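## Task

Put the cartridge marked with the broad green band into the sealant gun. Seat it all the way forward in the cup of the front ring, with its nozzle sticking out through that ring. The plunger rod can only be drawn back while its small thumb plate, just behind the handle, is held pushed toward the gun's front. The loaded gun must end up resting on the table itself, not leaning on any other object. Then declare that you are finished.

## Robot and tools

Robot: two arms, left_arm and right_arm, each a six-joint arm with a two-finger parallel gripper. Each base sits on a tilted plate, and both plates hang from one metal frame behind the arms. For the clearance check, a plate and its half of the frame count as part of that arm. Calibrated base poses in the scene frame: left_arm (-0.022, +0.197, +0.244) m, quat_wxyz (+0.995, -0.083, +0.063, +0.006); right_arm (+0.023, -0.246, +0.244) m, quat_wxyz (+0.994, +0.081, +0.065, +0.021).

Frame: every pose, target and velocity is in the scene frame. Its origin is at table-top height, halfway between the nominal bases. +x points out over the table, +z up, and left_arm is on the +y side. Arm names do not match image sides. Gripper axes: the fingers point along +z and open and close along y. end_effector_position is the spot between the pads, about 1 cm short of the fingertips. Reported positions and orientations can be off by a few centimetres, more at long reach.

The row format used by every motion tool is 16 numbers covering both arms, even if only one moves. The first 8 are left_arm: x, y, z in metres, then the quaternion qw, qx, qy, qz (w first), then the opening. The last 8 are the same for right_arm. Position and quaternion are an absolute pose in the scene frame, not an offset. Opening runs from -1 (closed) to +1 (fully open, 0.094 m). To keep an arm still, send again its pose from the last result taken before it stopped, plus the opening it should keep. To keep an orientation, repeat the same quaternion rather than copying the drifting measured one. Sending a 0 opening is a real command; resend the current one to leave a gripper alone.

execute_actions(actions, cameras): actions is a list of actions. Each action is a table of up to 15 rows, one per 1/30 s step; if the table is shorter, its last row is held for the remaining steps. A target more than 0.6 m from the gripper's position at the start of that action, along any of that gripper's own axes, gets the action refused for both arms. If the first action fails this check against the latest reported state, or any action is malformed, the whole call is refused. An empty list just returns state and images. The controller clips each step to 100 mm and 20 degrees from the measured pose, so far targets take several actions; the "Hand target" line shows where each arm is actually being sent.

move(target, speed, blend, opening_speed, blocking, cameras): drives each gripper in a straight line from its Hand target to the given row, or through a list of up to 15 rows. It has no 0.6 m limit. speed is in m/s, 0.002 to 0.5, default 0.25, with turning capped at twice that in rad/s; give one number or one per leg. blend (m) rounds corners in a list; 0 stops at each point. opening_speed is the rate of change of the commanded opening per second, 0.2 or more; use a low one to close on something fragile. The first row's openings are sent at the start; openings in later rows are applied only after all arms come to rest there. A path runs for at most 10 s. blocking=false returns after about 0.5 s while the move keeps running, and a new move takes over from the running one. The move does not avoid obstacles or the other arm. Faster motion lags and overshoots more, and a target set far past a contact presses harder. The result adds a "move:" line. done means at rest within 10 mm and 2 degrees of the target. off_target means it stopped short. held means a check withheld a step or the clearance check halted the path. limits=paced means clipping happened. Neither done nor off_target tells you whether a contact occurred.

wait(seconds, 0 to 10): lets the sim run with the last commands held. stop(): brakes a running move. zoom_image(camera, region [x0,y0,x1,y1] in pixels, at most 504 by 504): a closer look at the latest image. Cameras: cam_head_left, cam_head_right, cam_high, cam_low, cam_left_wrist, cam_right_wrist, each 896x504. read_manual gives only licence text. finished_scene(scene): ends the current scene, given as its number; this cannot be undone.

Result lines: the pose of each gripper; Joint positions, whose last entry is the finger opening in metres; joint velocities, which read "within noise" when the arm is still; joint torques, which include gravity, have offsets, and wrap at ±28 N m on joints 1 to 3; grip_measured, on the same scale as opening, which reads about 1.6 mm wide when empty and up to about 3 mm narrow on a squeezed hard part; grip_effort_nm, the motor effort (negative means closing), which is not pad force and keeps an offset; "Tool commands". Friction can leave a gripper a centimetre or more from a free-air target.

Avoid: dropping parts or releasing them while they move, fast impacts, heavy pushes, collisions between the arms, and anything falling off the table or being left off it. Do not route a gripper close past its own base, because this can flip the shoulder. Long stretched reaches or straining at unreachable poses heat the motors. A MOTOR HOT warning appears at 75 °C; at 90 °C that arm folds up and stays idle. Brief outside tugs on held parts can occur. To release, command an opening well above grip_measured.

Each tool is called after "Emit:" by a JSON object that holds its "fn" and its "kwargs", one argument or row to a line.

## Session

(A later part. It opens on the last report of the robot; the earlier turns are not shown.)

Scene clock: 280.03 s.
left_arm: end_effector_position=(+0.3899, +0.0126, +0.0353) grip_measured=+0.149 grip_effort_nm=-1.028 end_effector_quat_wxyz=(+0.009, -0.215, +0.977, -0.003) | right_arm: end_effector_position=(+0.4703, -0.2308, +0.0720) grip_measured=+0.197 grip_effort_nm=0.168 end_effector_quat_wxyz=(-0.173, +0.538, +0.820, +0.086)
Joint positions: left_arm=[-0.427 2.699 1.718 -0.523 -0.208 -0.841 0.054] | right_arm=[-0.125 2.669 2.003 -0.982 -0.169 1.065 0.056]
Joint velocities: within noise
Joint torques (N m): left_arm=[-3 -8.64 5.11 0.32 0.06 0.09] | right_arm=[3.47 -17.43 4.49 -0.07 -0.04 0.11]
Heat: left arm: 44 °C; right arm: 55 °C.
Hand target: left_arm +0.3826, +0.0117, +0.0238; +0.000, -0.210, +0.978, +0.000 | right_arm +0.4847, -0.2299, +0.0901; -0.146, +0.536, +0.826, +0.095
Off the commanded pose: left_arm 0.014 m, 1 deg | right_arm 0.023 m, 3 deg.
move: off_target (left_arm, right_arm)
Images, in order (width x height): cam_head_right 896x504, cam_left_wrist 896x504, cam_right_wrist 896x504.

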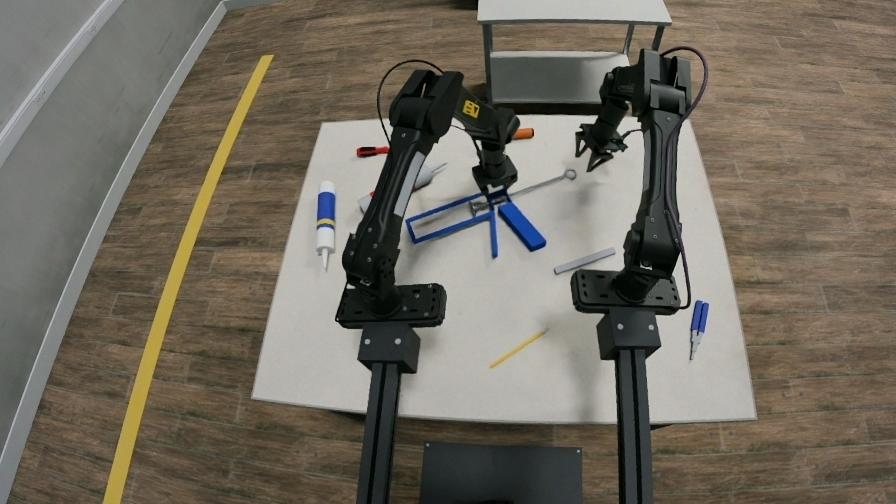

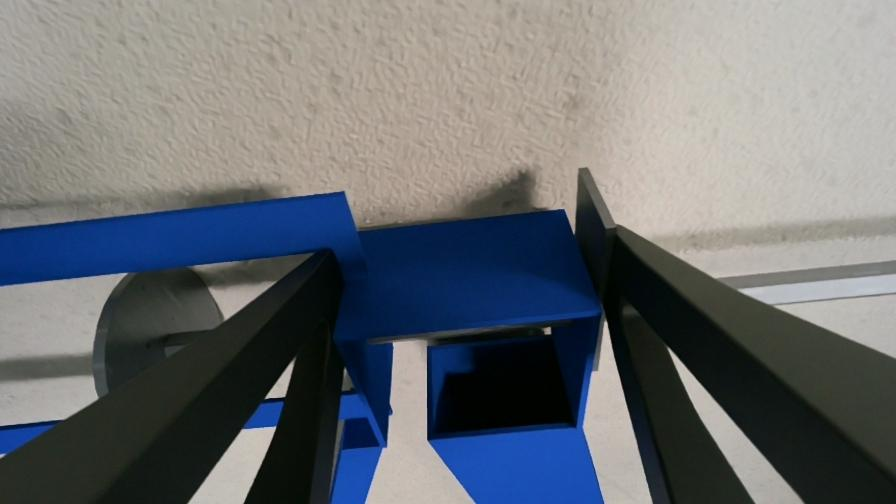

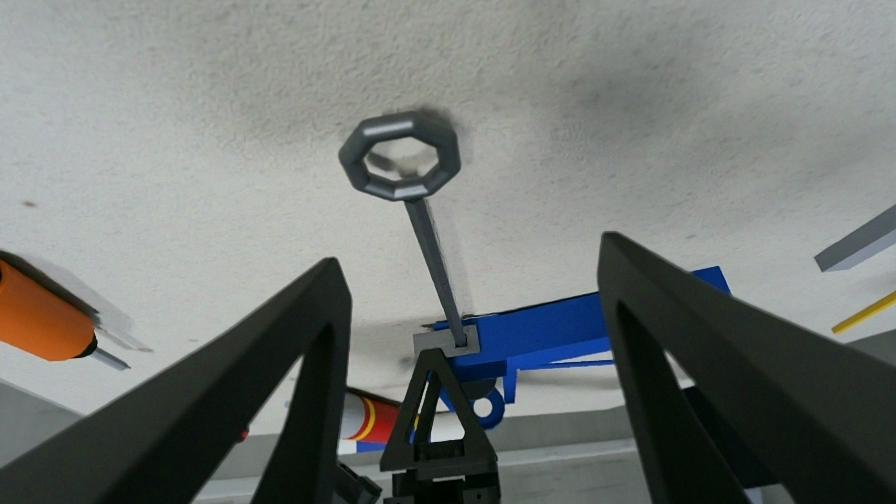

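Emit:
{"fn": "move", "kwargs": {
  "target": [
    [0.383,0.0115,0.0235,0,-0.2105,0.9776,0,0.05,0.482,-0.192,0.055,-0.1456,0.5363,0.8260,0.0945,0.4]
  ],
  "speed": 0.1,
  "cameras": ["cam_right_wrist"]
}}

Scene clock: 286.73 s.
left_arm: end_effector_position=(+0.3899, +0.0126, +0.0353) grip_measured=+0.149 grip_effort_nm=-1.028 end_effector_quat_wxyz=(+0.009, -0.215, +0.977, -0.003) | right_arm: end_effector_position=(+0.4847, -0.1972, +0.0631) grip_measured=+0.397 grip_effort_nm=0.173 end_effector_quat_wxyz=(-0.146, +0.538, +0.824, +0.100)
Joint positions: left_arm=[-0.427 2.699 1.718 -0.523 -0.208 -0.841 0.054] | right_arm=[-0.056 2.687 1.989 -0.879 -0.168 1.132 0.066]
Joint velocities: within noise
Joint torques (N m): left_arm=[-3 -8.79 5.09 0.33 0.06 0.08] | right_arm=[3.22 -11.86 4.9 0.16 -0.06 0.06]
Heat: left arm: 44 °C; right arm: 60 °C.
Hand target: left_arm +0.3827, +0.0117, +0.0238; +0.000, -0.210, +0.978, +0.000 | right_arm +0.4819, -0.1921, +0.0553; -0.146, +0.536, +0.826, +0.095
Off the commanded pose: left_arm 0.014 m, 1 deg | right_arm 0.010 m, 1 deg.
move: off_target (left_arm)
Images, in order (width x height): cam_right_wrist 896x504.

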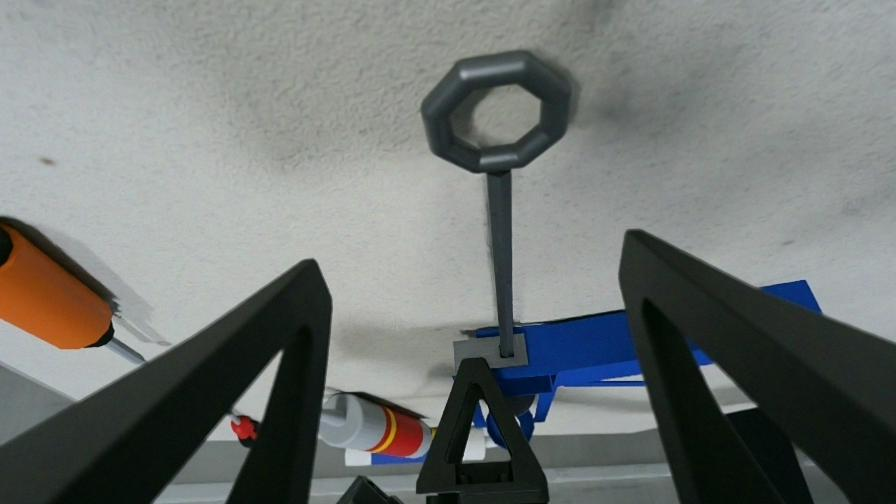

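Emit:
{"fn": "move", "kwargs": {
  "target": [
    [0.383,0.0115,0.0235,0,-0.2105,0.9776,0,0.05,0.469,-0.188,0.016,-0.1456,0.5363,0.8260,0.0945,0.4]
  ],
  "speed": 0.08,
  "cameras": ["cam_right_wrist"]
}}

Scene clock: 291.30 s.
left_arm: end_effector_position=(+0.3897, +0.0127, +0.0352) grip_measured=+0.149 grip_effort_nm=-1.028 end_effector_quat_wxyz=(+0.009, -0.215, +0.977, -0.003) | right_arm: end_effector_position=(+0.4711, -0.1905, +0.0227) grip_measured=+0.397 grip_effort_nm=0.173 end_effector_quat_wxyz=(-0.148, +0.538, +0.824, +0.099)
Joint positions: left_arm=[-0.427 2.699 1.717 -0.523 -0.208 -0.841 0.054] | right_arm=[-0.056 2.757 1.943 -0.767 -0.168 1.132 0.066]
Joint velocities: within noise
Joint torques (N m): left_arm=[-3.02 -8.7 4.98 0.36 0.04 0.08] | right_arm=[2.85 -11.89 4.56 0.1 -0.06 0.02]
Heat: left arm: 44 °C; right arm: 59 °C.
Hand target: left_arm +0.3827, +0.0117, +0.0238; +0.000, -0.210, +0.978, +0.000 | right_arm +0.4689, -0.1880, +0.0161; -0.146, +0.536, +0.826, +0.095
Off the commanded pose: left_arm 0.014 m, 1 deg | right_arm 0.007 m, 1 deg.
move: off_target (left_arm)
Images, in order (width x height): cam_right_wrist 896x504.

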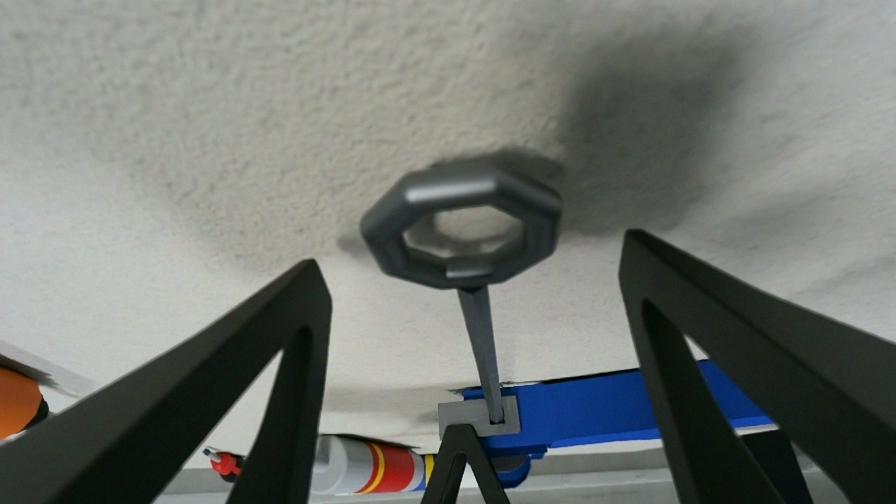

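Emit:
{"fn": "move", "kwargs": {
  "target": [
    [0.383,0.0115,0.0235,0,-0.2105,0.9776,0,0.05,0.471,-0.188,0.006,-0.1456,0.5363,0.8260,0.0945,0.2]
  ],
  "speed": 0.05,
  "cameras": ["cam_right_wrist"]
}}

Scene clock: 293.80 s.
left_arm: end_effector_position=(+0.3899, +0.0126, +0.0353) grip_measured=+0.149 grip_effort_nm=-1.033 end_effector_quat_wxyz=(+0.009, -0.215, +0.977, -0.003) | right_arm: end_effector_position=(+0.4683, -0.1891, +0.0138) grip_measured=+0.203 grip_effort_nm=-0.129 end_effector_quat_wxyz=(-0.151, +0.538, +0.824, +0.096)
Joint positions: left_arm=[-0.427 2.699 1.718 -0.523 -0.208 -0.841 0.054] | right_arm=[-0.056 2.783 1.956 -0.763 -0.168 1.132 0.057]
Joint velocities: within noise
Joint torques (N m): left_arm=[-2.99 -8.76 4.92 0.32 0.05 0.02] | right_arm=[2.58 -10.92 6.3 0.04 -0.07 0.01]
Heat: left arm: 44 °C; right arm: 58 °C.
Hand target: left_arm +0.3827, +0.0117, +0.0238; +0.000, -0.210, +0.978, +0.000 | right_arm +0.4707, -0.1881, +0.0062; -0.146, +0.536, +0.826, +0.095
Off the commanded pose: left_arm 0.014 m, 1 deg | right_arm 0.008 m, 1 deg.
move: off_target (left_arm)
Images, in order (width x height): cam_right_wrist 896x504.

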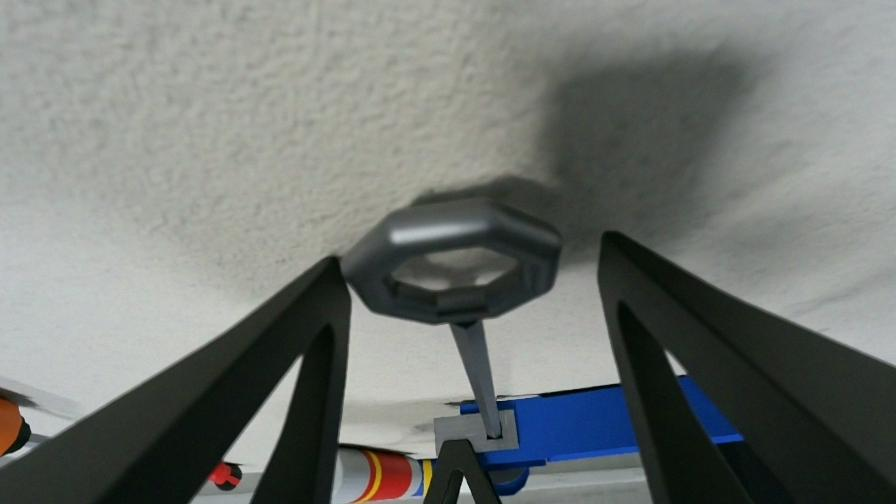

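Emit:
{"fn": "move", "kwargs": {
  "target": [
    [0.383,0.0115,0.0235,0,-0.2105,0.9776,0,0.05,0.477,-0.187,0.003,-0.1456,0.5363,0.8260,0.0945,0.2],
    [0.383,0.0115,0.0235,0,-0.2105,0.9776,0,0.05,0.477,-0.187,0.003,-0.1456,0.5363,0.8260,0.0945,-0.6]
  ],
  "speed": 0.05,
  "opening_speed": 0.6,
  "cameras": ["cam_right_wrist"]
}}

Scene clock: 299.27 s.
left_arm: end_effector_position=(+0.3913, +0.0138, +0.0353) grip_measured=+0.149 grip_effort_nm=-1.033 end_effector_quat_wxyz=(+0.012, -0.226, +0.974, +0.000) | right_arm: end_effector_position=(+0.4802, -0.1892, +0.0133) grip_measured=-0.258 grip_effort_nm=-1.004 end_effector_quat_wxyz=(-0.143, +0.538, +0.825, +0.101)
Joint positions: left_arm=[-0.427 2.699 1.718 -0.52 -0.217 -0.862 0.054] | right_arm=[-0.056 2.809 2.018 -0.779 -0.168 1.13 0.035]
Joint velocities: within noise
Joint torques (N m): left_arm=[-2.95 -8.91 4.92 0.33 0.13 0.33] | right_arm=[2.66 -10.77 6.27 -0.04 -0.08 0.03]
Heat: left arm: 44 °C; right arm: 56 °C.
Hand target: left_arm +0.3828, +0.0117, +0.0238; +0.000, -0.211, +0.978, +0.000 | right_arm +0.4767, -0.1871, +0.0032; -0.146, +0.536, +0.826, +0.095
Off the commanded pose: left_arm 0.015 m, 2 deg | right_arm 0.011 m, 1 deg.
move: off_target (left_arm, right_arm); target 2's new opening was sent with right_arm's hand 0.011 m and 1 deg from that target
Images, in order (width x height): cam_right_wrist 896x504.

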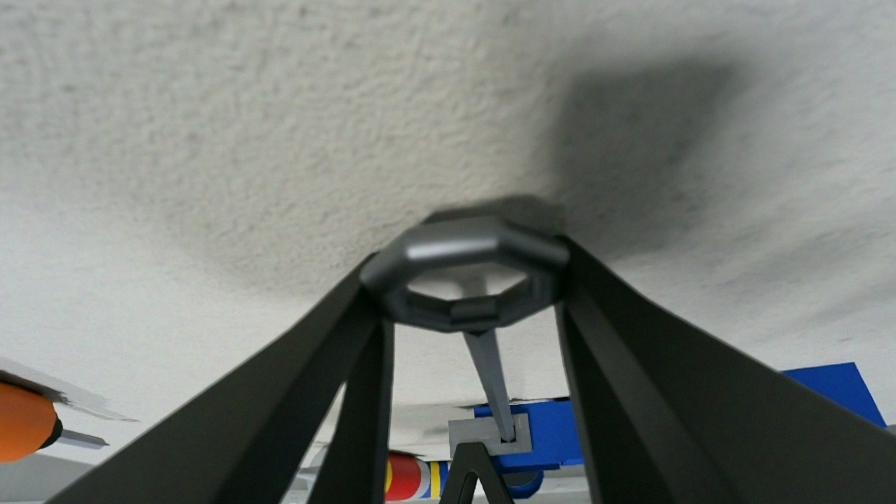

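Emit:
{"fn": "move", "kwargs": {
  "target": [
    [0.383,0.0115,0.0235,0,-0.2105,0.9776,0,0.05,0.481,-0.2105,0.005,-0.1456,0.5363,0.8260,0.0945,-0.6]
  ],
  "speed": 0.04,
  "cameras": ["cam_left_wrist","cam_head_right"]
}}

Emit:
{"fn": "zoom_image", "kwargs": {
  "camera": "cam_head_right",
  "region": [400, 120, 620, 260]
}}

Scene clock: 304.17 s.
left_arm: end_effector_position=(+0.3916, +0.0133, +0.0353) grip_measured=+0.149 grip_effort_nm=-1.033 end_effector_quat_wxyz=(+0.013, -0.225, +0.974, -0.002) | right_arm: end_effector_position=(+0.4790, -0.1919, +0.0134) grip_measured=-0.259 grip_effort_nm=-1.004 end_effector_quat_wxyz=(-0.157, +0.533, +0.824, +0.112)
Joint positions: left_arm=[-0.427 2.699 1.718 -0.518 -0.215 -0.86 0.054] | right_arm=[-0.073 2.821 2.041 -0.807 -0.2 1.103 0.035]
Joint velocities: within noise
Joint torques (N m): left_arm=[-2.95 -8.59 5.09 0.32 0.11 0.28] | right_arm=[0.18 -11.77 7.09 -0.16 0.24 -0.18]
Heat: left arm: 44 °C; right arm: 56 °C.
Hand target: left_arm +0.3828, +0.0117, +0.0238; +0.000, -0.211, +0.978, +0.000 | right_arm +0.4805, -0.2104, +0.0055; -0.145, +0.537, +0.826, +0.095
Off the commanded pose: left_arm 0.015 m, 2 deg | right_arm 0.021 m, 2 deg.
move: off_target (left_arm, right_arm)
Images, in order (width x height): cam_head_right 896x504, cam_left_wrist 896x504.

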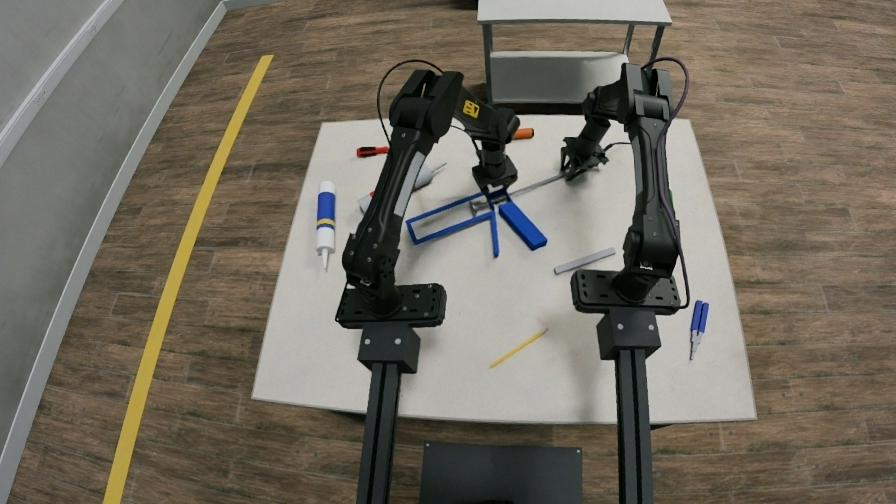

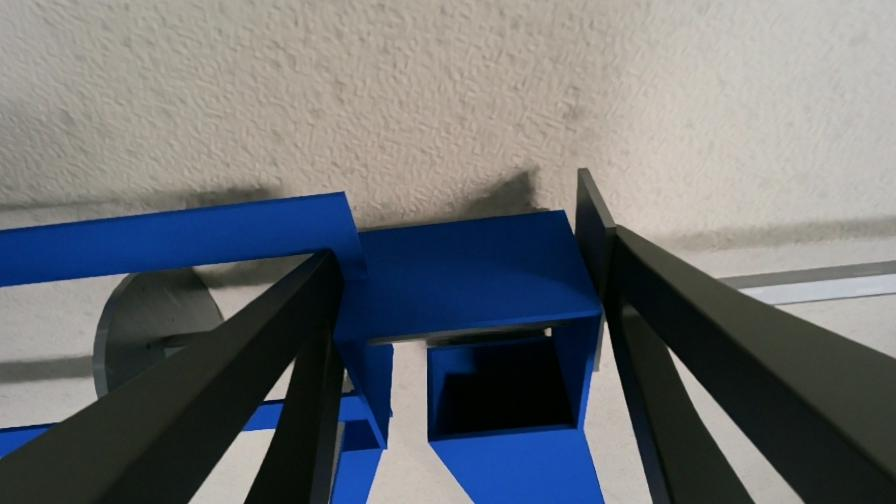

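Scaled by 2.291 from the camera's 896x504 image, which has a finer 1280x720 frame.

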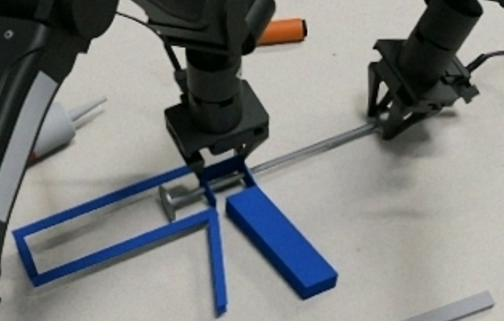

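Emit:
{"fn": "move", "kwargs": {
  "target": [
    [0.383,0.0115,0.0235,0,-0.2105,0.9776,0,0.05,0.485,-0.2225,0.006,-0.1456,0.5363,0.8260,0.0945,-0.6]
  ],
  "speed": 0.04,
  "cameras": ["cam_left_wrist"]
}}

Scene clock: 306.93 s.
left_arm: end_effector_position=(+0.3916, +0.0122, +0.0353) grip_measured=+0.149 grip_effort_nm=-1.028 end_effector_quat_wxyz=(+0.012, -0.225, +0.974, -0.005) | right_arm: end_effector_position=(+0.4791, -0.1941, +0.0152) grip_measured=-0.259 grip_effort_nm=-1.009 end_effector_quat_wxyz=(-0.169, +0.529, +0.823, +0.120)
Joint positions: left_arm=[-0.427 2.699 1.718 -0.516 -0.209 -0.86 0.054] | right_arm=[-0.086 2.834 2.073 -0.844 -0.226 1.082 0.035]
Joint velocities: within noise
Joint torques (N m): left_arm=[-3.15 -8.76 5.04 0.32 0.05 0.28] | right_arm=[-0.73 -12.18 7.62 -0.23 0.5 -0.19]
Heat: left arm: 44 °C; right arm: 56 °C.
Hand target: left_arm +0.3828, +0.0117, +0.0238; +0.000, -0.211, +0.978, +0.000 | right_arm +0.4839, -0.2222, +0.0070; -0.145, +0.537, +0.826, +0.095
Off the commanded pose: left_arm 0.015 m, 2 deg | right_arm 0.030 m, 4 deg.
move: off_target (left_arm, right_arm)
Images, in order (width x height): cam_left_wrist 896x504.

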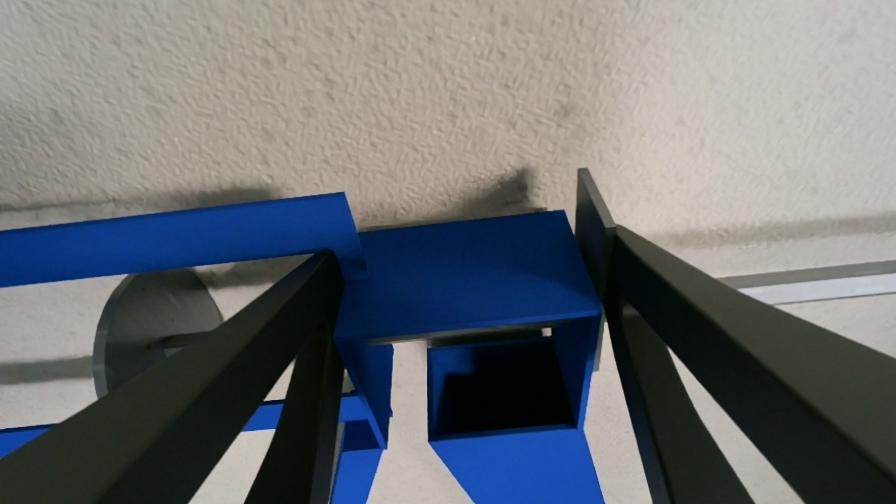

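Emit:
{"fn": "move", "kwargs": {
  "target": [
    [0.383,0.0115,0.0235,0,-0.2105,0.9776,0,0.05,0.479,-0.195,0.008,-0.1456,0.5363,0.8260,0.0945,-0.6]
  ],
  "speed": 0.04,
  "cameras": ["cam_left_wrist"]
}}

Emit:
{"fn": "move", "kwargs": {
  "target": [
    [0.383,0.0115,0.0235,0,-0.2105,0.9776,0,0.6,0.479,-0.195,0.008,-0.1456,0.5363,0.8260,0.0945,-0.6]
  ],
  "speed": 0.04,
  "opening_speed": 0.5,
  "cameras": ["cam_left_wrist"]
}}

Emit:
{"fn": "move", "kwargs": {
  "target": [
    [0.390,0.010,0.10,0,-0.2105,0.9776,0,0.6,0.479,-0.195,0.008,-0.1456,0.5363,0.8260,0.0945,-0.6],
    [0.393,-0.01,0.13,-0.0731,0.5425,0.8355,0.0475,0.0,0.479,-0.195,0.008,-0.1456,0.5363,0.8260,0.0945,-0.6]
  ],
  "speed": 0.2
}}

Scene clock: 325.77 s.
left_arm: end_effector_position=(+0.3918, +0.0128, +0.0353) grip_measured=+0.149 grip_effort_nm=-1.023 end_effector_quat_wxyz=(+0.013, -0.225, +0.974, -0.003) | right_arm: end_effector_position=(+0.4783, -0.1918, +0.0127) grip_measured=-0.259 grip_effort_nm=-1.004 end_effector_quat_wxyz=(-0.165, +0.535, +0.821, +0.113)
Joint positions: left_arm=[-0.427 2.699 1.718 -0.516 -0.212 -0.859 0.054] | right_arm=[-0.077 2.834 2.063 -0.829 -0.211 1.104 0.035]
Joint velocities: within noise
Joint torques (N m): left_arm=[-3.03 -8.72 4.79 0.31 0.07 0.28] | right_arm=[3.22 -13.46 3.69 0.16 0.31 0.13]
Heat: left arm: 44 °C; right arm: 53 °C.
Hand target: left_arm +0.3828, +0.0117, +0.0238; +0.000, -0.211, +0.978, +0.000 | right_arm +0.4791, -0.1950, +0.0084; -0.147, +0.536, +0.826, +0.095
Off the commanded pose: left_arm 0.015 m, 2 deg | right_arm 0.006 m, 3 deg.
move: off_target (left_arm, right_arm)
Images, in order (width x height): cam_left_wrist 896x504.

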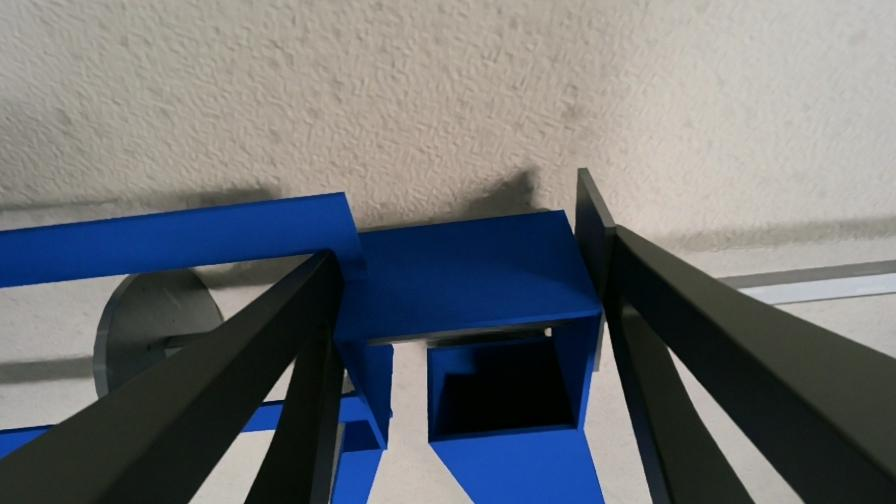

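Scene clock: 327.07 s.
left_arm: end_effector_position=(+0.3916, +0.0093, +0.0353) grip_measured=+0.597 grip_effort_nm=0.159 end_effector_quat_wxyz=(+0.009, -0.218, +0.976, -0.012) | right_arm: end_effector_position=(+0.4784, -0.1918, +0.0127) grip_measured=-0.259 grip_effort_nm=-1.004 end_effector_quat_wxyz=(-0.164, +0.535, +0.821, +0.113)
Joint positions: left_arm=[-0.427 2.699 1.718 -0.511 -0.194 -0.845 0.075] | right_arm=[-0.077 2.834 2.063 -0.828 -0.211 1.105 0.035]
Joint velocities: within noise
Joint torques (N m): left_arm=[-2.92 -8.76 5.03 0.27 -0.06 0.14] | right_arm=[3.19 -13.5 3.7 0.15 0.32 0.12]
Heat: left arm: 44 °C; right arm: 53 °C.
Hand target: left_arm +0.3828, +0.0117, +0.0238; +0.000, -0.211, +0.978, +0.000 | right_arm +0.4792, -0.1950, +0.0083; -0.146, +0.536, +0.826, +0.095
Off the commanded pose: left_arm 0.015 m, 2 deg | right_arm 0.006 m, 3 deg.
move: off_target (left_arm, right_arm)
Images, in order (width x height): cam_left_wrist 896x504.

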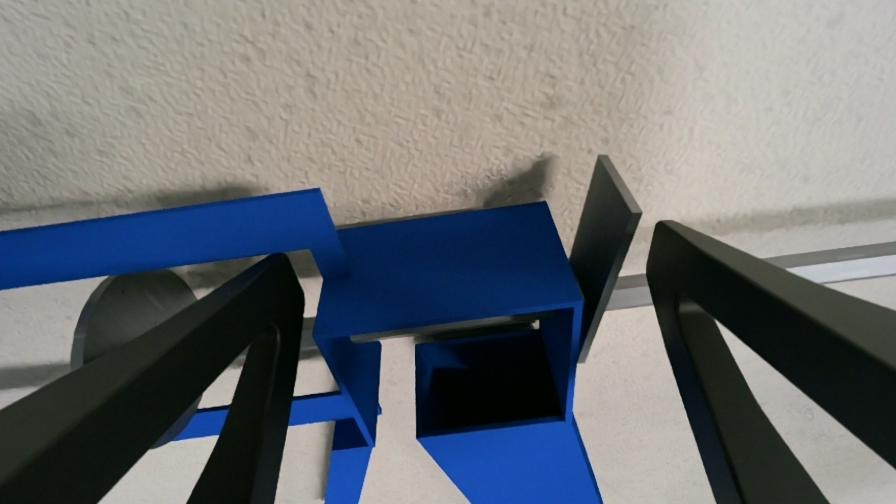

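Scene clock: 332.73 s.
left_arm: end_effector_position=(+0.3980, -0.0015, +0.1343) grip_measured=+0.003 grip_effort_nm=-0.144 end_effector_quat_wxyz=(-0.064, +0.527, +0.846, +0.045) | right_arm: end_effector_position=(+0.4784, -0.1918, +0.0127) grip_measured=-0.259 grip_effort_nm=-1.004 end_effector_quat_wxyz=(-0.164, +0.535, +0.821, +0.113)
Joint positions: left_arm=[-0.524 2.663 2.066 -1.076 -0.3 0.572 0.047] | right_arm=[-0.077 2.834 2.063 -0.828 -0.211 1.105 0.035]
Joint velocities: within noise
Joint torques (N m): left_arm=[-4.96 -9.36 8.55 -0.18 -0.08 0.16] | right_arm=[3.25 -13.5 3.73 0.15 0.32 0.12]
Heat: left arm: 44 °C; right arm: 53 °C.
Hand target: left_arm +0.3927, -0.0098, +0.1300; -0.072, +0.543, +0.836, +0.048 | right_arm +0.4792, -0.1950, +0.0083; -0.147, +0.536, +0.826, +0.095
Off the commanded pose: left_arm 0.011 m, 2 deg | right_arm 0.006 m, 3 deg.
move: off_target (left_arm, right_arm); target 2's new opening was sent with left_arm's hand 0.011 m and 2 deg from that target

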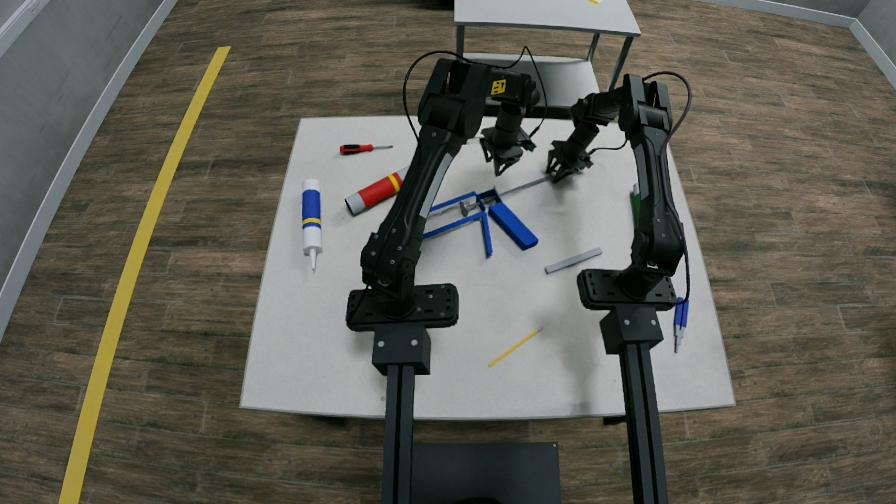

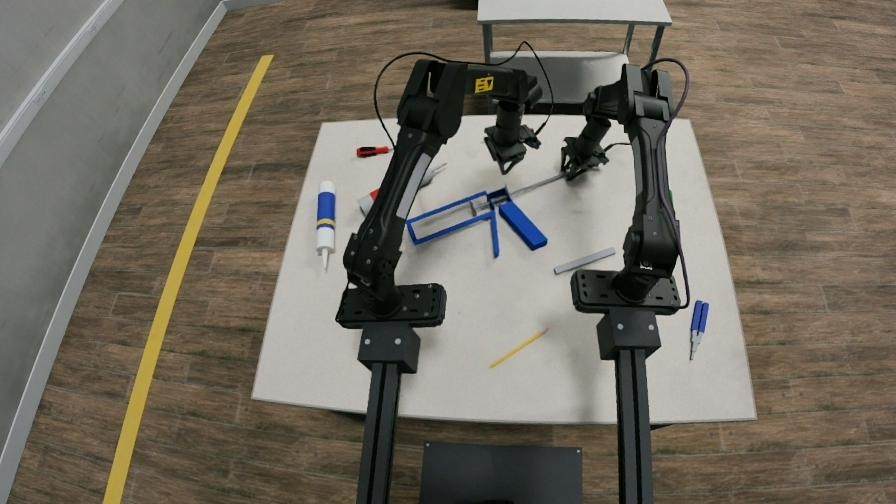

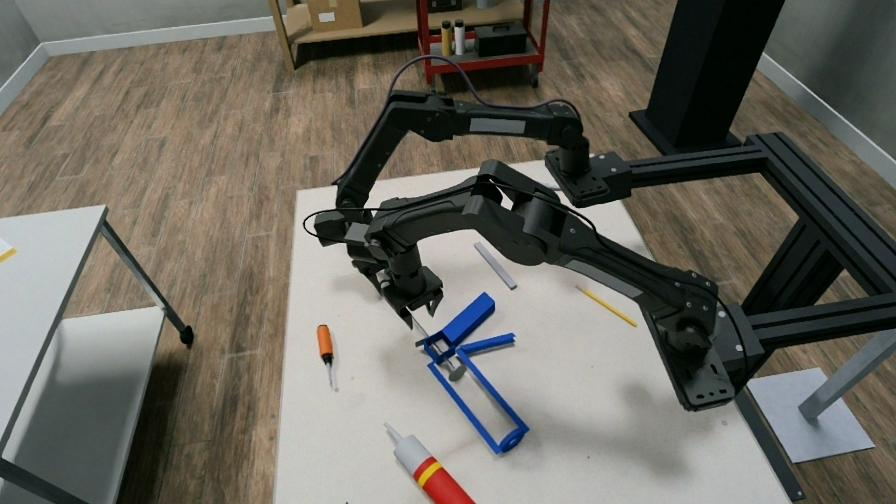

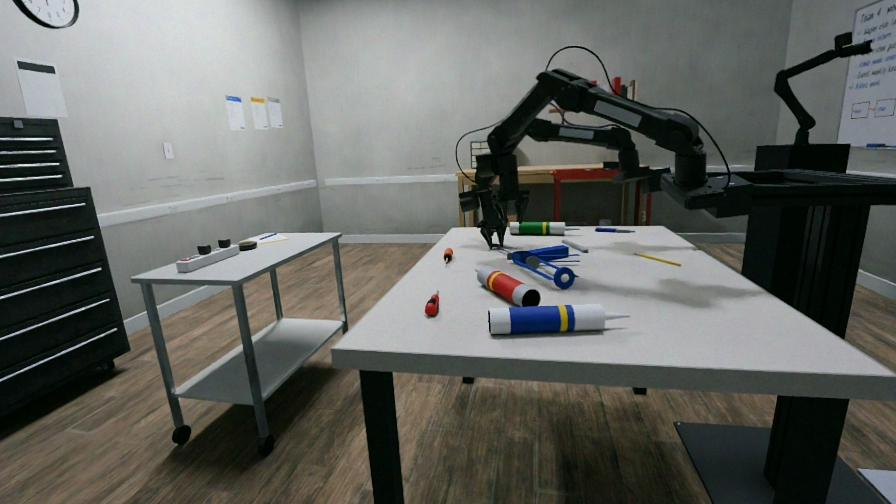

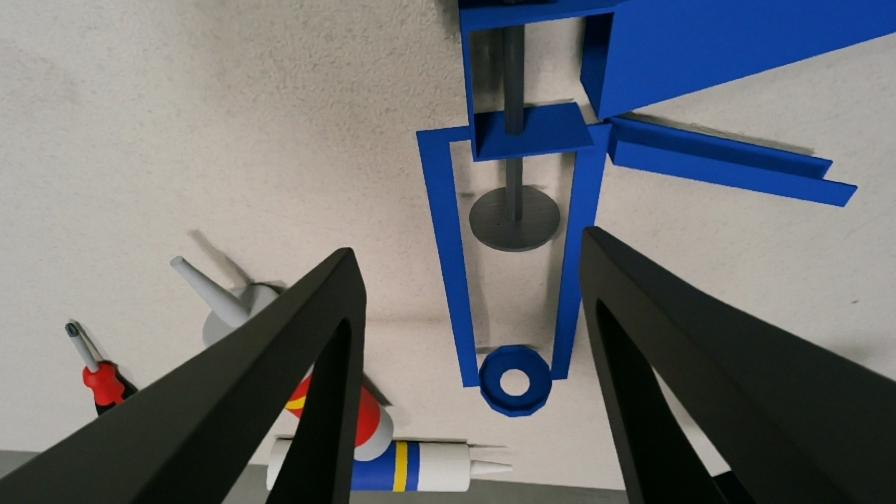

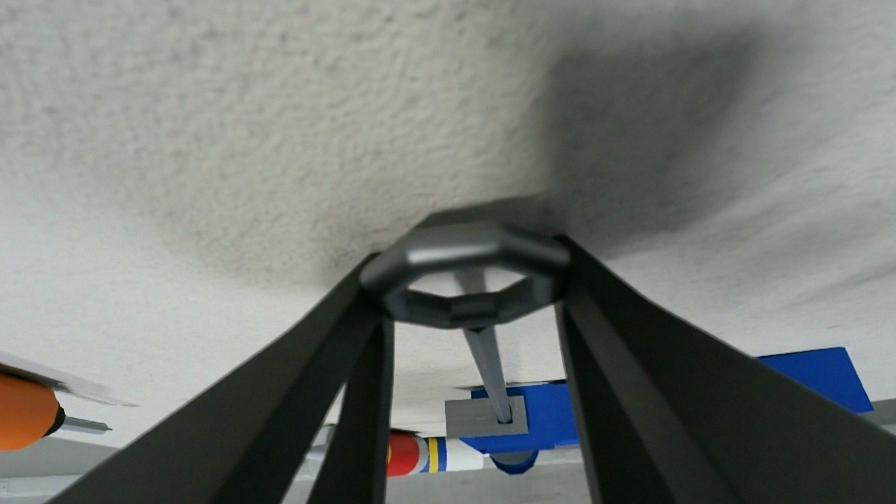

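Emit:
{"fn": "move", "kwargs": {
  "target": [
    [0.386,-0.040,0.085,-0.0731,0.5425,0.8355,0.0475,-0.3,0.479,-0.195,0.008,-0.1456,0.5363,0.8260,0.0945,-0.6]
  ],
  "speed": 0.15,
  "cameras": ["cam_left_wrist","cam_head_right"]
}}

Scene clock: 342.43 s.
left_arm: end_effector_position=(+0.3862, -0.0304, +0.0892) grip_measured=-0.297 grip_effort_nm=-0.149 end_effector_quat_wxyz=(-0.078, +0.542, +0.836, +0.047) | right_arm: end_effector_position=(+0.4784, -0.1918, +0.0127) grip_measured=-0.259 grip_effort_nm=-1.009 end_effector_quat_wxyz=(-0.164, +0.535, +0.821, +0.113)
Joint positions: left_arm=[-0.569 2.834 2.194 -1.074 -0.301 0.554 0.033] | right_arm=[-0.077 2.834 2.063 -0.828 -0.211 1.105 0.035]
Joint velocities: within noise
Joint torques (N m): left_arm=[-4.52 -10.15 8.16 0.01 -0.03 -0.1] | right_arm=[3.23 -13.53 3.67 0.15 0.32 0.12]
Heat: left arm: 42 °C; right arm: 53 °C.
Hand target: left_arm +0.3858, -0.0398, +0.0852; -0.073, +0.543, +0.836, +0.047 | right_arm +0.4792, -0.1950, +0.0083; -0.147, +0.536, +0.826, +0.095
Off the commanded pose: left_arm 0.010 m, 1 deg | right_arm 0.006 m, 3 deg.
move: off_target (right_arm)
Images, in order (width x height): cam_head_right 896x504, cam_left_wrist 896x504.

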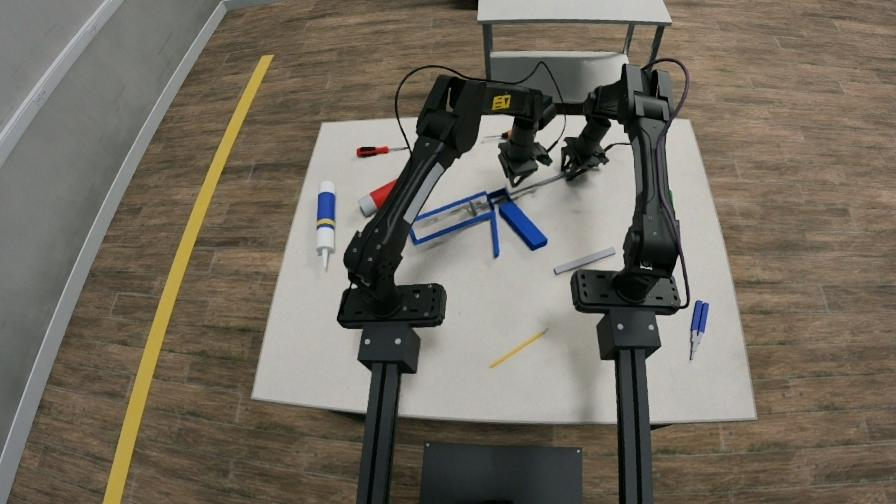

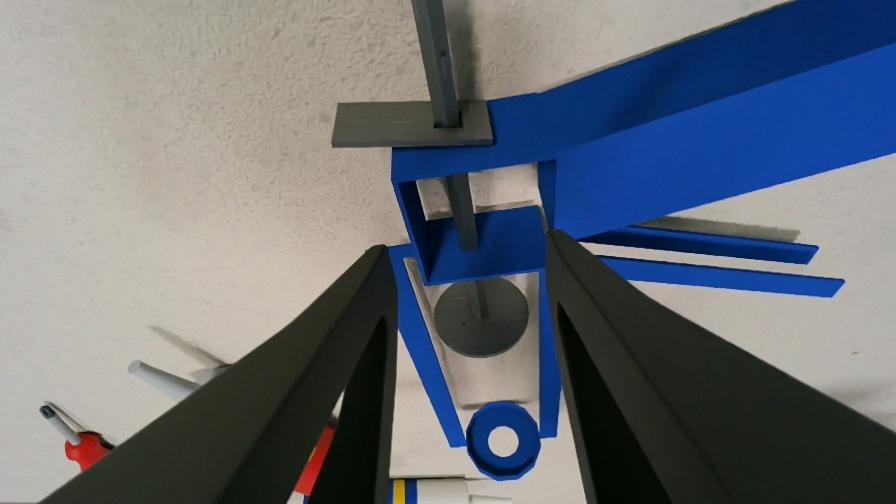

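Emit:
{"fn": "move", "kwargs": {
  "target": [
    [0.390,-0.046,0.050,-0.0731,0.5425,0.8355,0.0475,-0.5,0.479,-0.195,0.008,-0.1456,0.5363,0.8260,0.0945,-0.6]
  ],
  "speed": 0.1,
  "cameras": ["cam_left_wrist","cam_head_right"]
}}

Scene clock: 349.70 s.
left_arm: end_effector_position=(+0.3893, -0.0406, +0.0561) grip_measured=-0.497 grip_effort_nm=-0.134 end_effector_quat_wxyz=(-0.077, +0.541, +0.836, +0.047) | right_arm: end_effector_position=(+0.4784, -0.1918, +0.0127) grip_measured=-0.259 grip_effort_nm=-1.004 end_effector_quat_wxyz=(-0.164, +0.535, +0.821, +0.113)
Joint positions: left_arm=[-0.569 2.962 2.32 -1.068 -0.301 0.553 0.024] | right_arm=[-0.077 2.834 2.063 -0.828 -0.211 1.105 0.035]
Joint velocities: within noise
Joint torques (N m): left_arm=[-3.77 -10.28 8.13 0.04 -0.08 -0.02] | right_arm=[3.19 -13.48 3.56 0.15 0.32 0.11]
Heat: left arm: 44 °C; right arm: 53 °C.
Hand target: left_arm +0.3898, -0.0459, +0.0502; -0.073, +0.543, +0.836, +0.048 | right_arm +0.4792, -0.1950, +0.0083; -0.147, +0.536, +0.826, +0.095
Off the commanded pose: left_arm 0.008 m, 0 deg | right_arm 0.006 m, 3 deg.
move: off_target (right_arm)
Images, in order (width x height): cam_head_right 896x504, cam_left_wrist 896x504.

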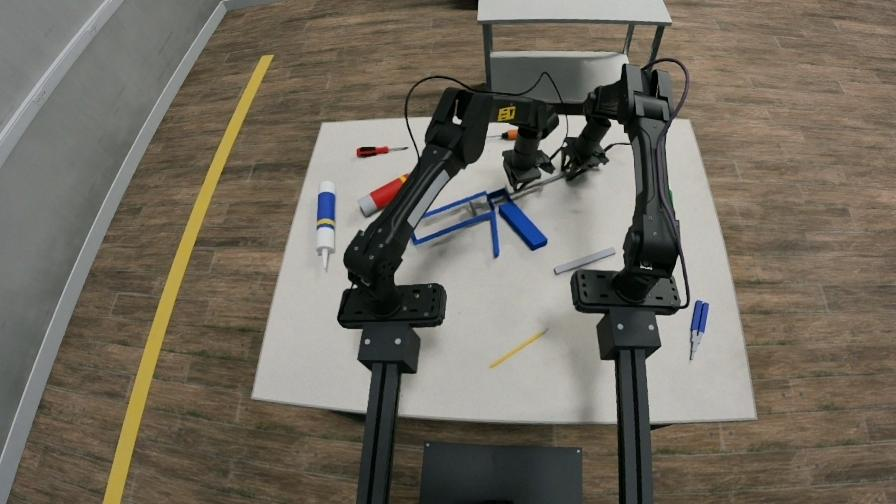

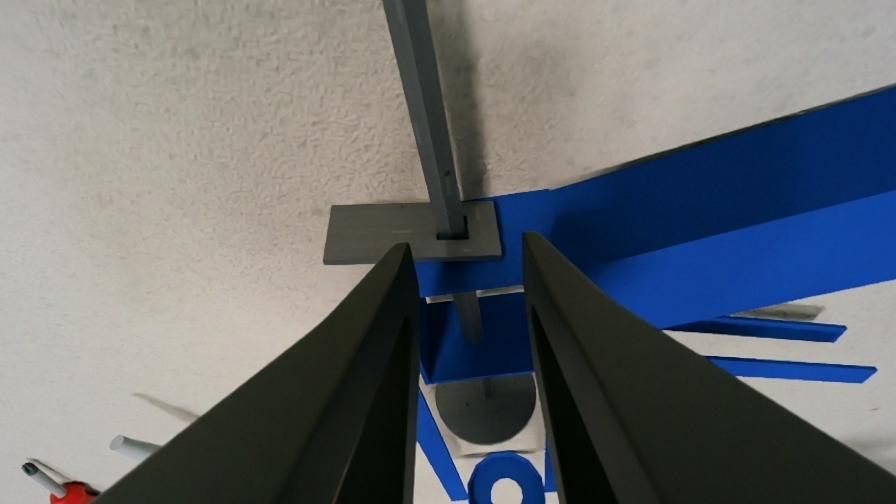

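Emit:
{"fn": "move", "kwargs": {
  "target": [
    [0.392,-0.044,0.023,-0.0731,0.5425,0.8355,0.0475,-0.5,0.479,-0.195,0.008,-0.1456,0.5363,0.8260,0.0945,-0.6]
  ],
  "speed": 0.06,
  "cameras": ["cam_left_wrist","cam_head_right"]
}}

Emit:
{"fn": "zoom_image", "kwargs": {
  "camera": "cam_head_right",
  "region": [400, 120, 620, 260]
}}

Scene clock: 357.03 s.
left_arm: end_effector_position=(+0.3889, -0.0421, +0.0323) grip_measured=-0.497 grip_effort_nm=-0.134 end_effector_quat_wxyz=(-0.078, +0.541, +0.836, +0.049) | right_arm: end_effector_position=(+0.4783, -0.1919, +0.0127) grip_measured=-0.259 grip_effort_nm=-1.009 end_effector_quat_wxyz=(-0.164, +0.535, +0.821, +0.113)
Joint positions: left_arm=[-0.564 3.04 2.382 -1.053 -0.306 0.557 0.024] | right_arm=[-0.077 2.834 2.063 -0.828 -0.21 1.105 0.035]
Joint velocities: within noise
Joint torques (N m): left_arm=[-2.77 -9.89 8.23 0.1 -0.08 0.16] | right_arm=[3.26 -13.56 3.63 0.16 0.31 0.13]
Heat: left arm: 44 °C; right arm: 53 °C.
Hand target: left_arm +0.3916, -0.0438, +0.0232; -0.073, +0.543, +0.836, +0.048 | right_arm +0.4791, -0.1951, +0.0083; -0.146, +0.536, +0.826, +0.095
Off the commanded pose: left_arm 0.010 m, 1 deg | right_arm 0.006 m, 3 deg.
move: off_target (right_arm)
Images, in order (width x height): cam_head_right 896x504, cam_left_wrist 896x504.

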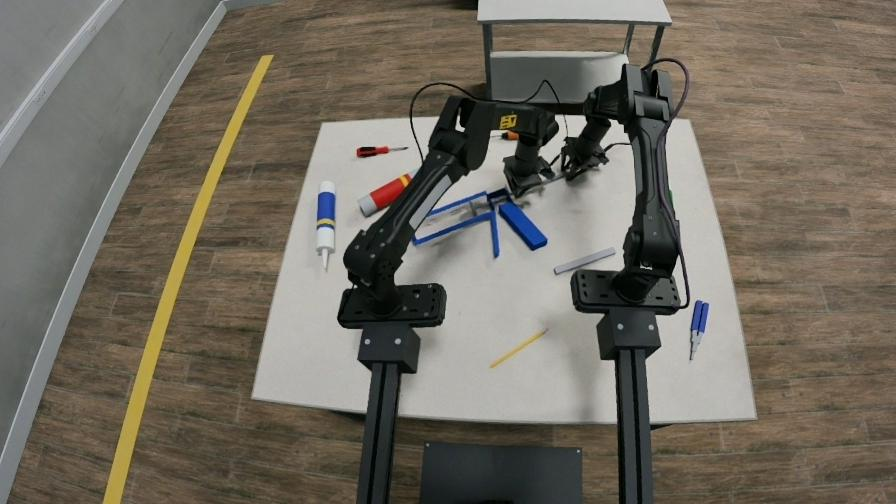

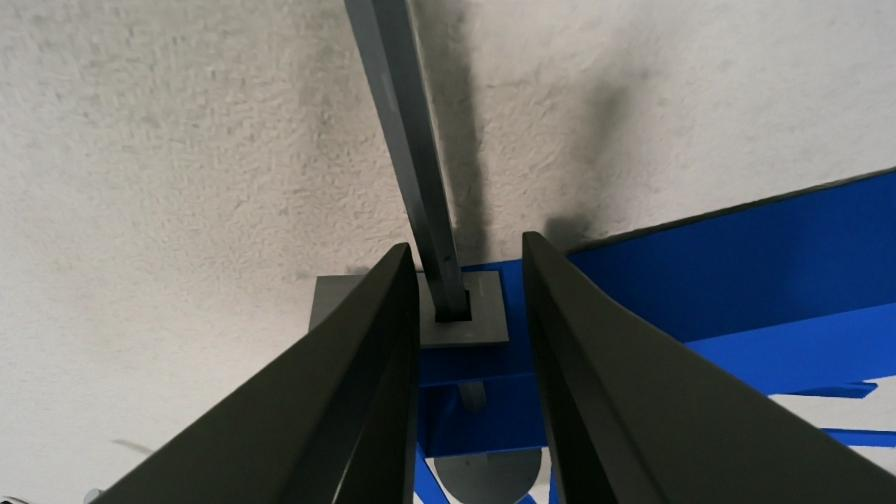

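Scaled by 2.291 from the camera's 896x504 image, which has a finer 1280x720 frame.

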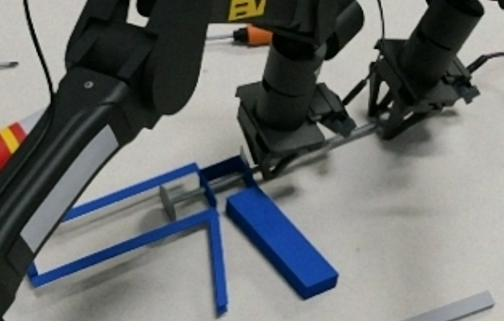

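Emit:
{"fn": "move", "kwargs": {
  "target": [
    [0.399,-0.043,0.021,-0.0731,0.5425,0.8355,0.0475,-0.5,0.479,-0.195,0.008,-0.1456,0.5363,0.8260,0.0945,-0.6]
  ],
  "speed": 0.06,
  "cameras": ["cam_left_wrist"]
}}

Scene clock: 361.07 s.
left_arm: end_effector_position=(+0.4036, -0.0460, +0.0295) grip_measured=-0.497 grip_effort_nm=-0.139 end_effector_quat_wxyz=(-0.060, +0.537, +0.840, +0.048) | right_arm: end_effector_position=(+0.4783, -0.1919, +0.0127) grip_measured=-0.259 grip_effort_nm=-1.009 end_effector_quat_wxyz=(-0.164, +0.535, +0.821, +0.113)
Joint positions: left_arm=[-0.554 3.083 2.472 -1.06 -0.306 0.567 0.024] | right_arm=[-0.077 2.834 2.063 -0.828 -0.21 1.105 0.035]
Joint velocities: within noise
Joint torques (N m): left_arm=[-3.06 -9.92 8.61 -0.15 -0.01 0.13] | right_arm=[3.19 -13.45 3.66 0.14 0.3 0.13]
Heat: left arm: 44 °C; right arm: 53 °C.
Hand target: left_arm +0.3989, -0.0429, +0.0213; -0.072, +0.543, +0.836, +0.047 | right_arm +0.4791, -0.1951, +0.0083; -0.146, +0.536, +0.826, +0.095
Off the commanded pose: left_arm 0.010 m, 2 deg | right_arm 0.006 m, 3 deg.
move: off_target (right_arm)
Images, in order (width x height): cam_left_wrist 896x504.

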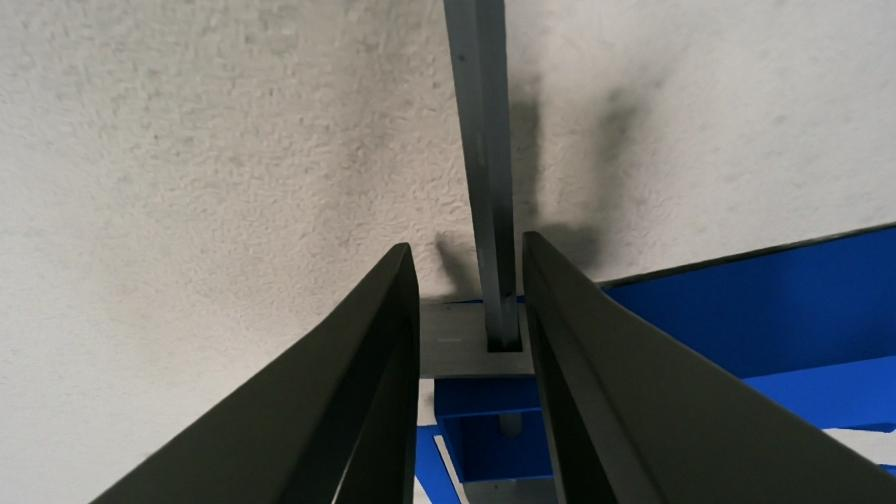

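Emit:
{"fn": "move", "kwargs": {
  "target": [
    [0.392,-0.040,0.021,-0.0731,0.5425,0.8355,0.0475,-0.5,0.479,-0.195,0.008,-0.1456,0.5363,0.8260,0.0945,-0.6]
  ],
  "speed": 0.06,
  "cameras": ["cam_left_wrist"]
}}

Scene clock: 364.00 s.
left_arm: end_effector_position=(+0.3874, -0.0402, +0.0160) grip_measured=-0.497 grip_effort_nm=-0.144 end_effector_quat_wxyz=(-0.080, +0.541, +0.836, +0.047) | right_arm: end_effector_position=(+0.4783, -0.1917, +0.0127) grip_measured=-0.259 grip_effort_nm=-1.009 end_effector_quat_wxyz=(-0.164, +0.535, +0.821, +0.113)
Joint positions: left_arm=[-0.554 3.084 2.407 -1.037 -0.303 0.568 0.024] | right_arm=[-0.076 2.834 2.063 -0.828 -0.21 1.105 0.035]
Joint velocities: within noise
Joint torques (N m): left_arm=[-3.08 -13.33 4.34 0.09 -0.08 0.09] | right_arm=[3.21 -13.5 3.6 0.15 0.3 0.13]
Heat: left arm: 44 °C; right arm: 53 °C.
Hand target: left_arm +0.3919, -0.0400, +0.0209; -0.074, +0.542, +0.836, +0.048 | right_arm +0.4791, -0.1951, +0.0083; -0.146, +0.536, +0.826, +0.095
Off the commanded pose: left_arm 0.007 m, 1 deg | right_arm 0.006 m, 3 deg.
move: off_target (right_arm)
Images, in order (width x height): cam_left_wrist 896x504.

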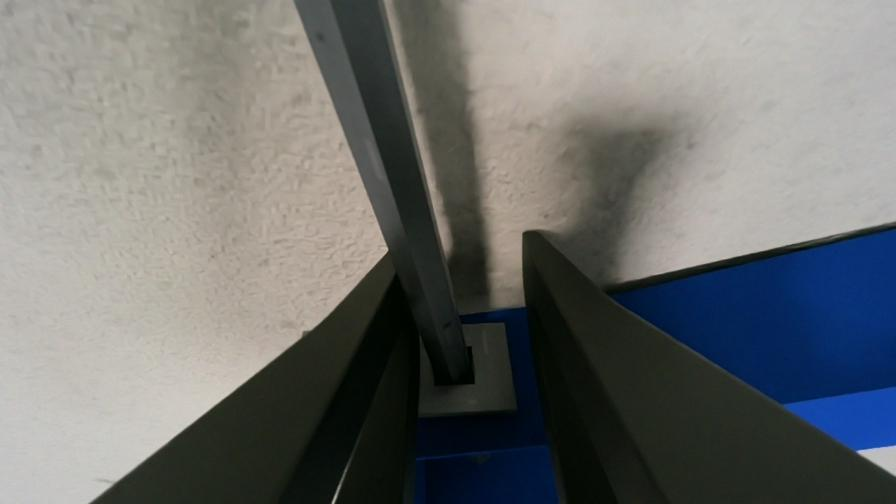

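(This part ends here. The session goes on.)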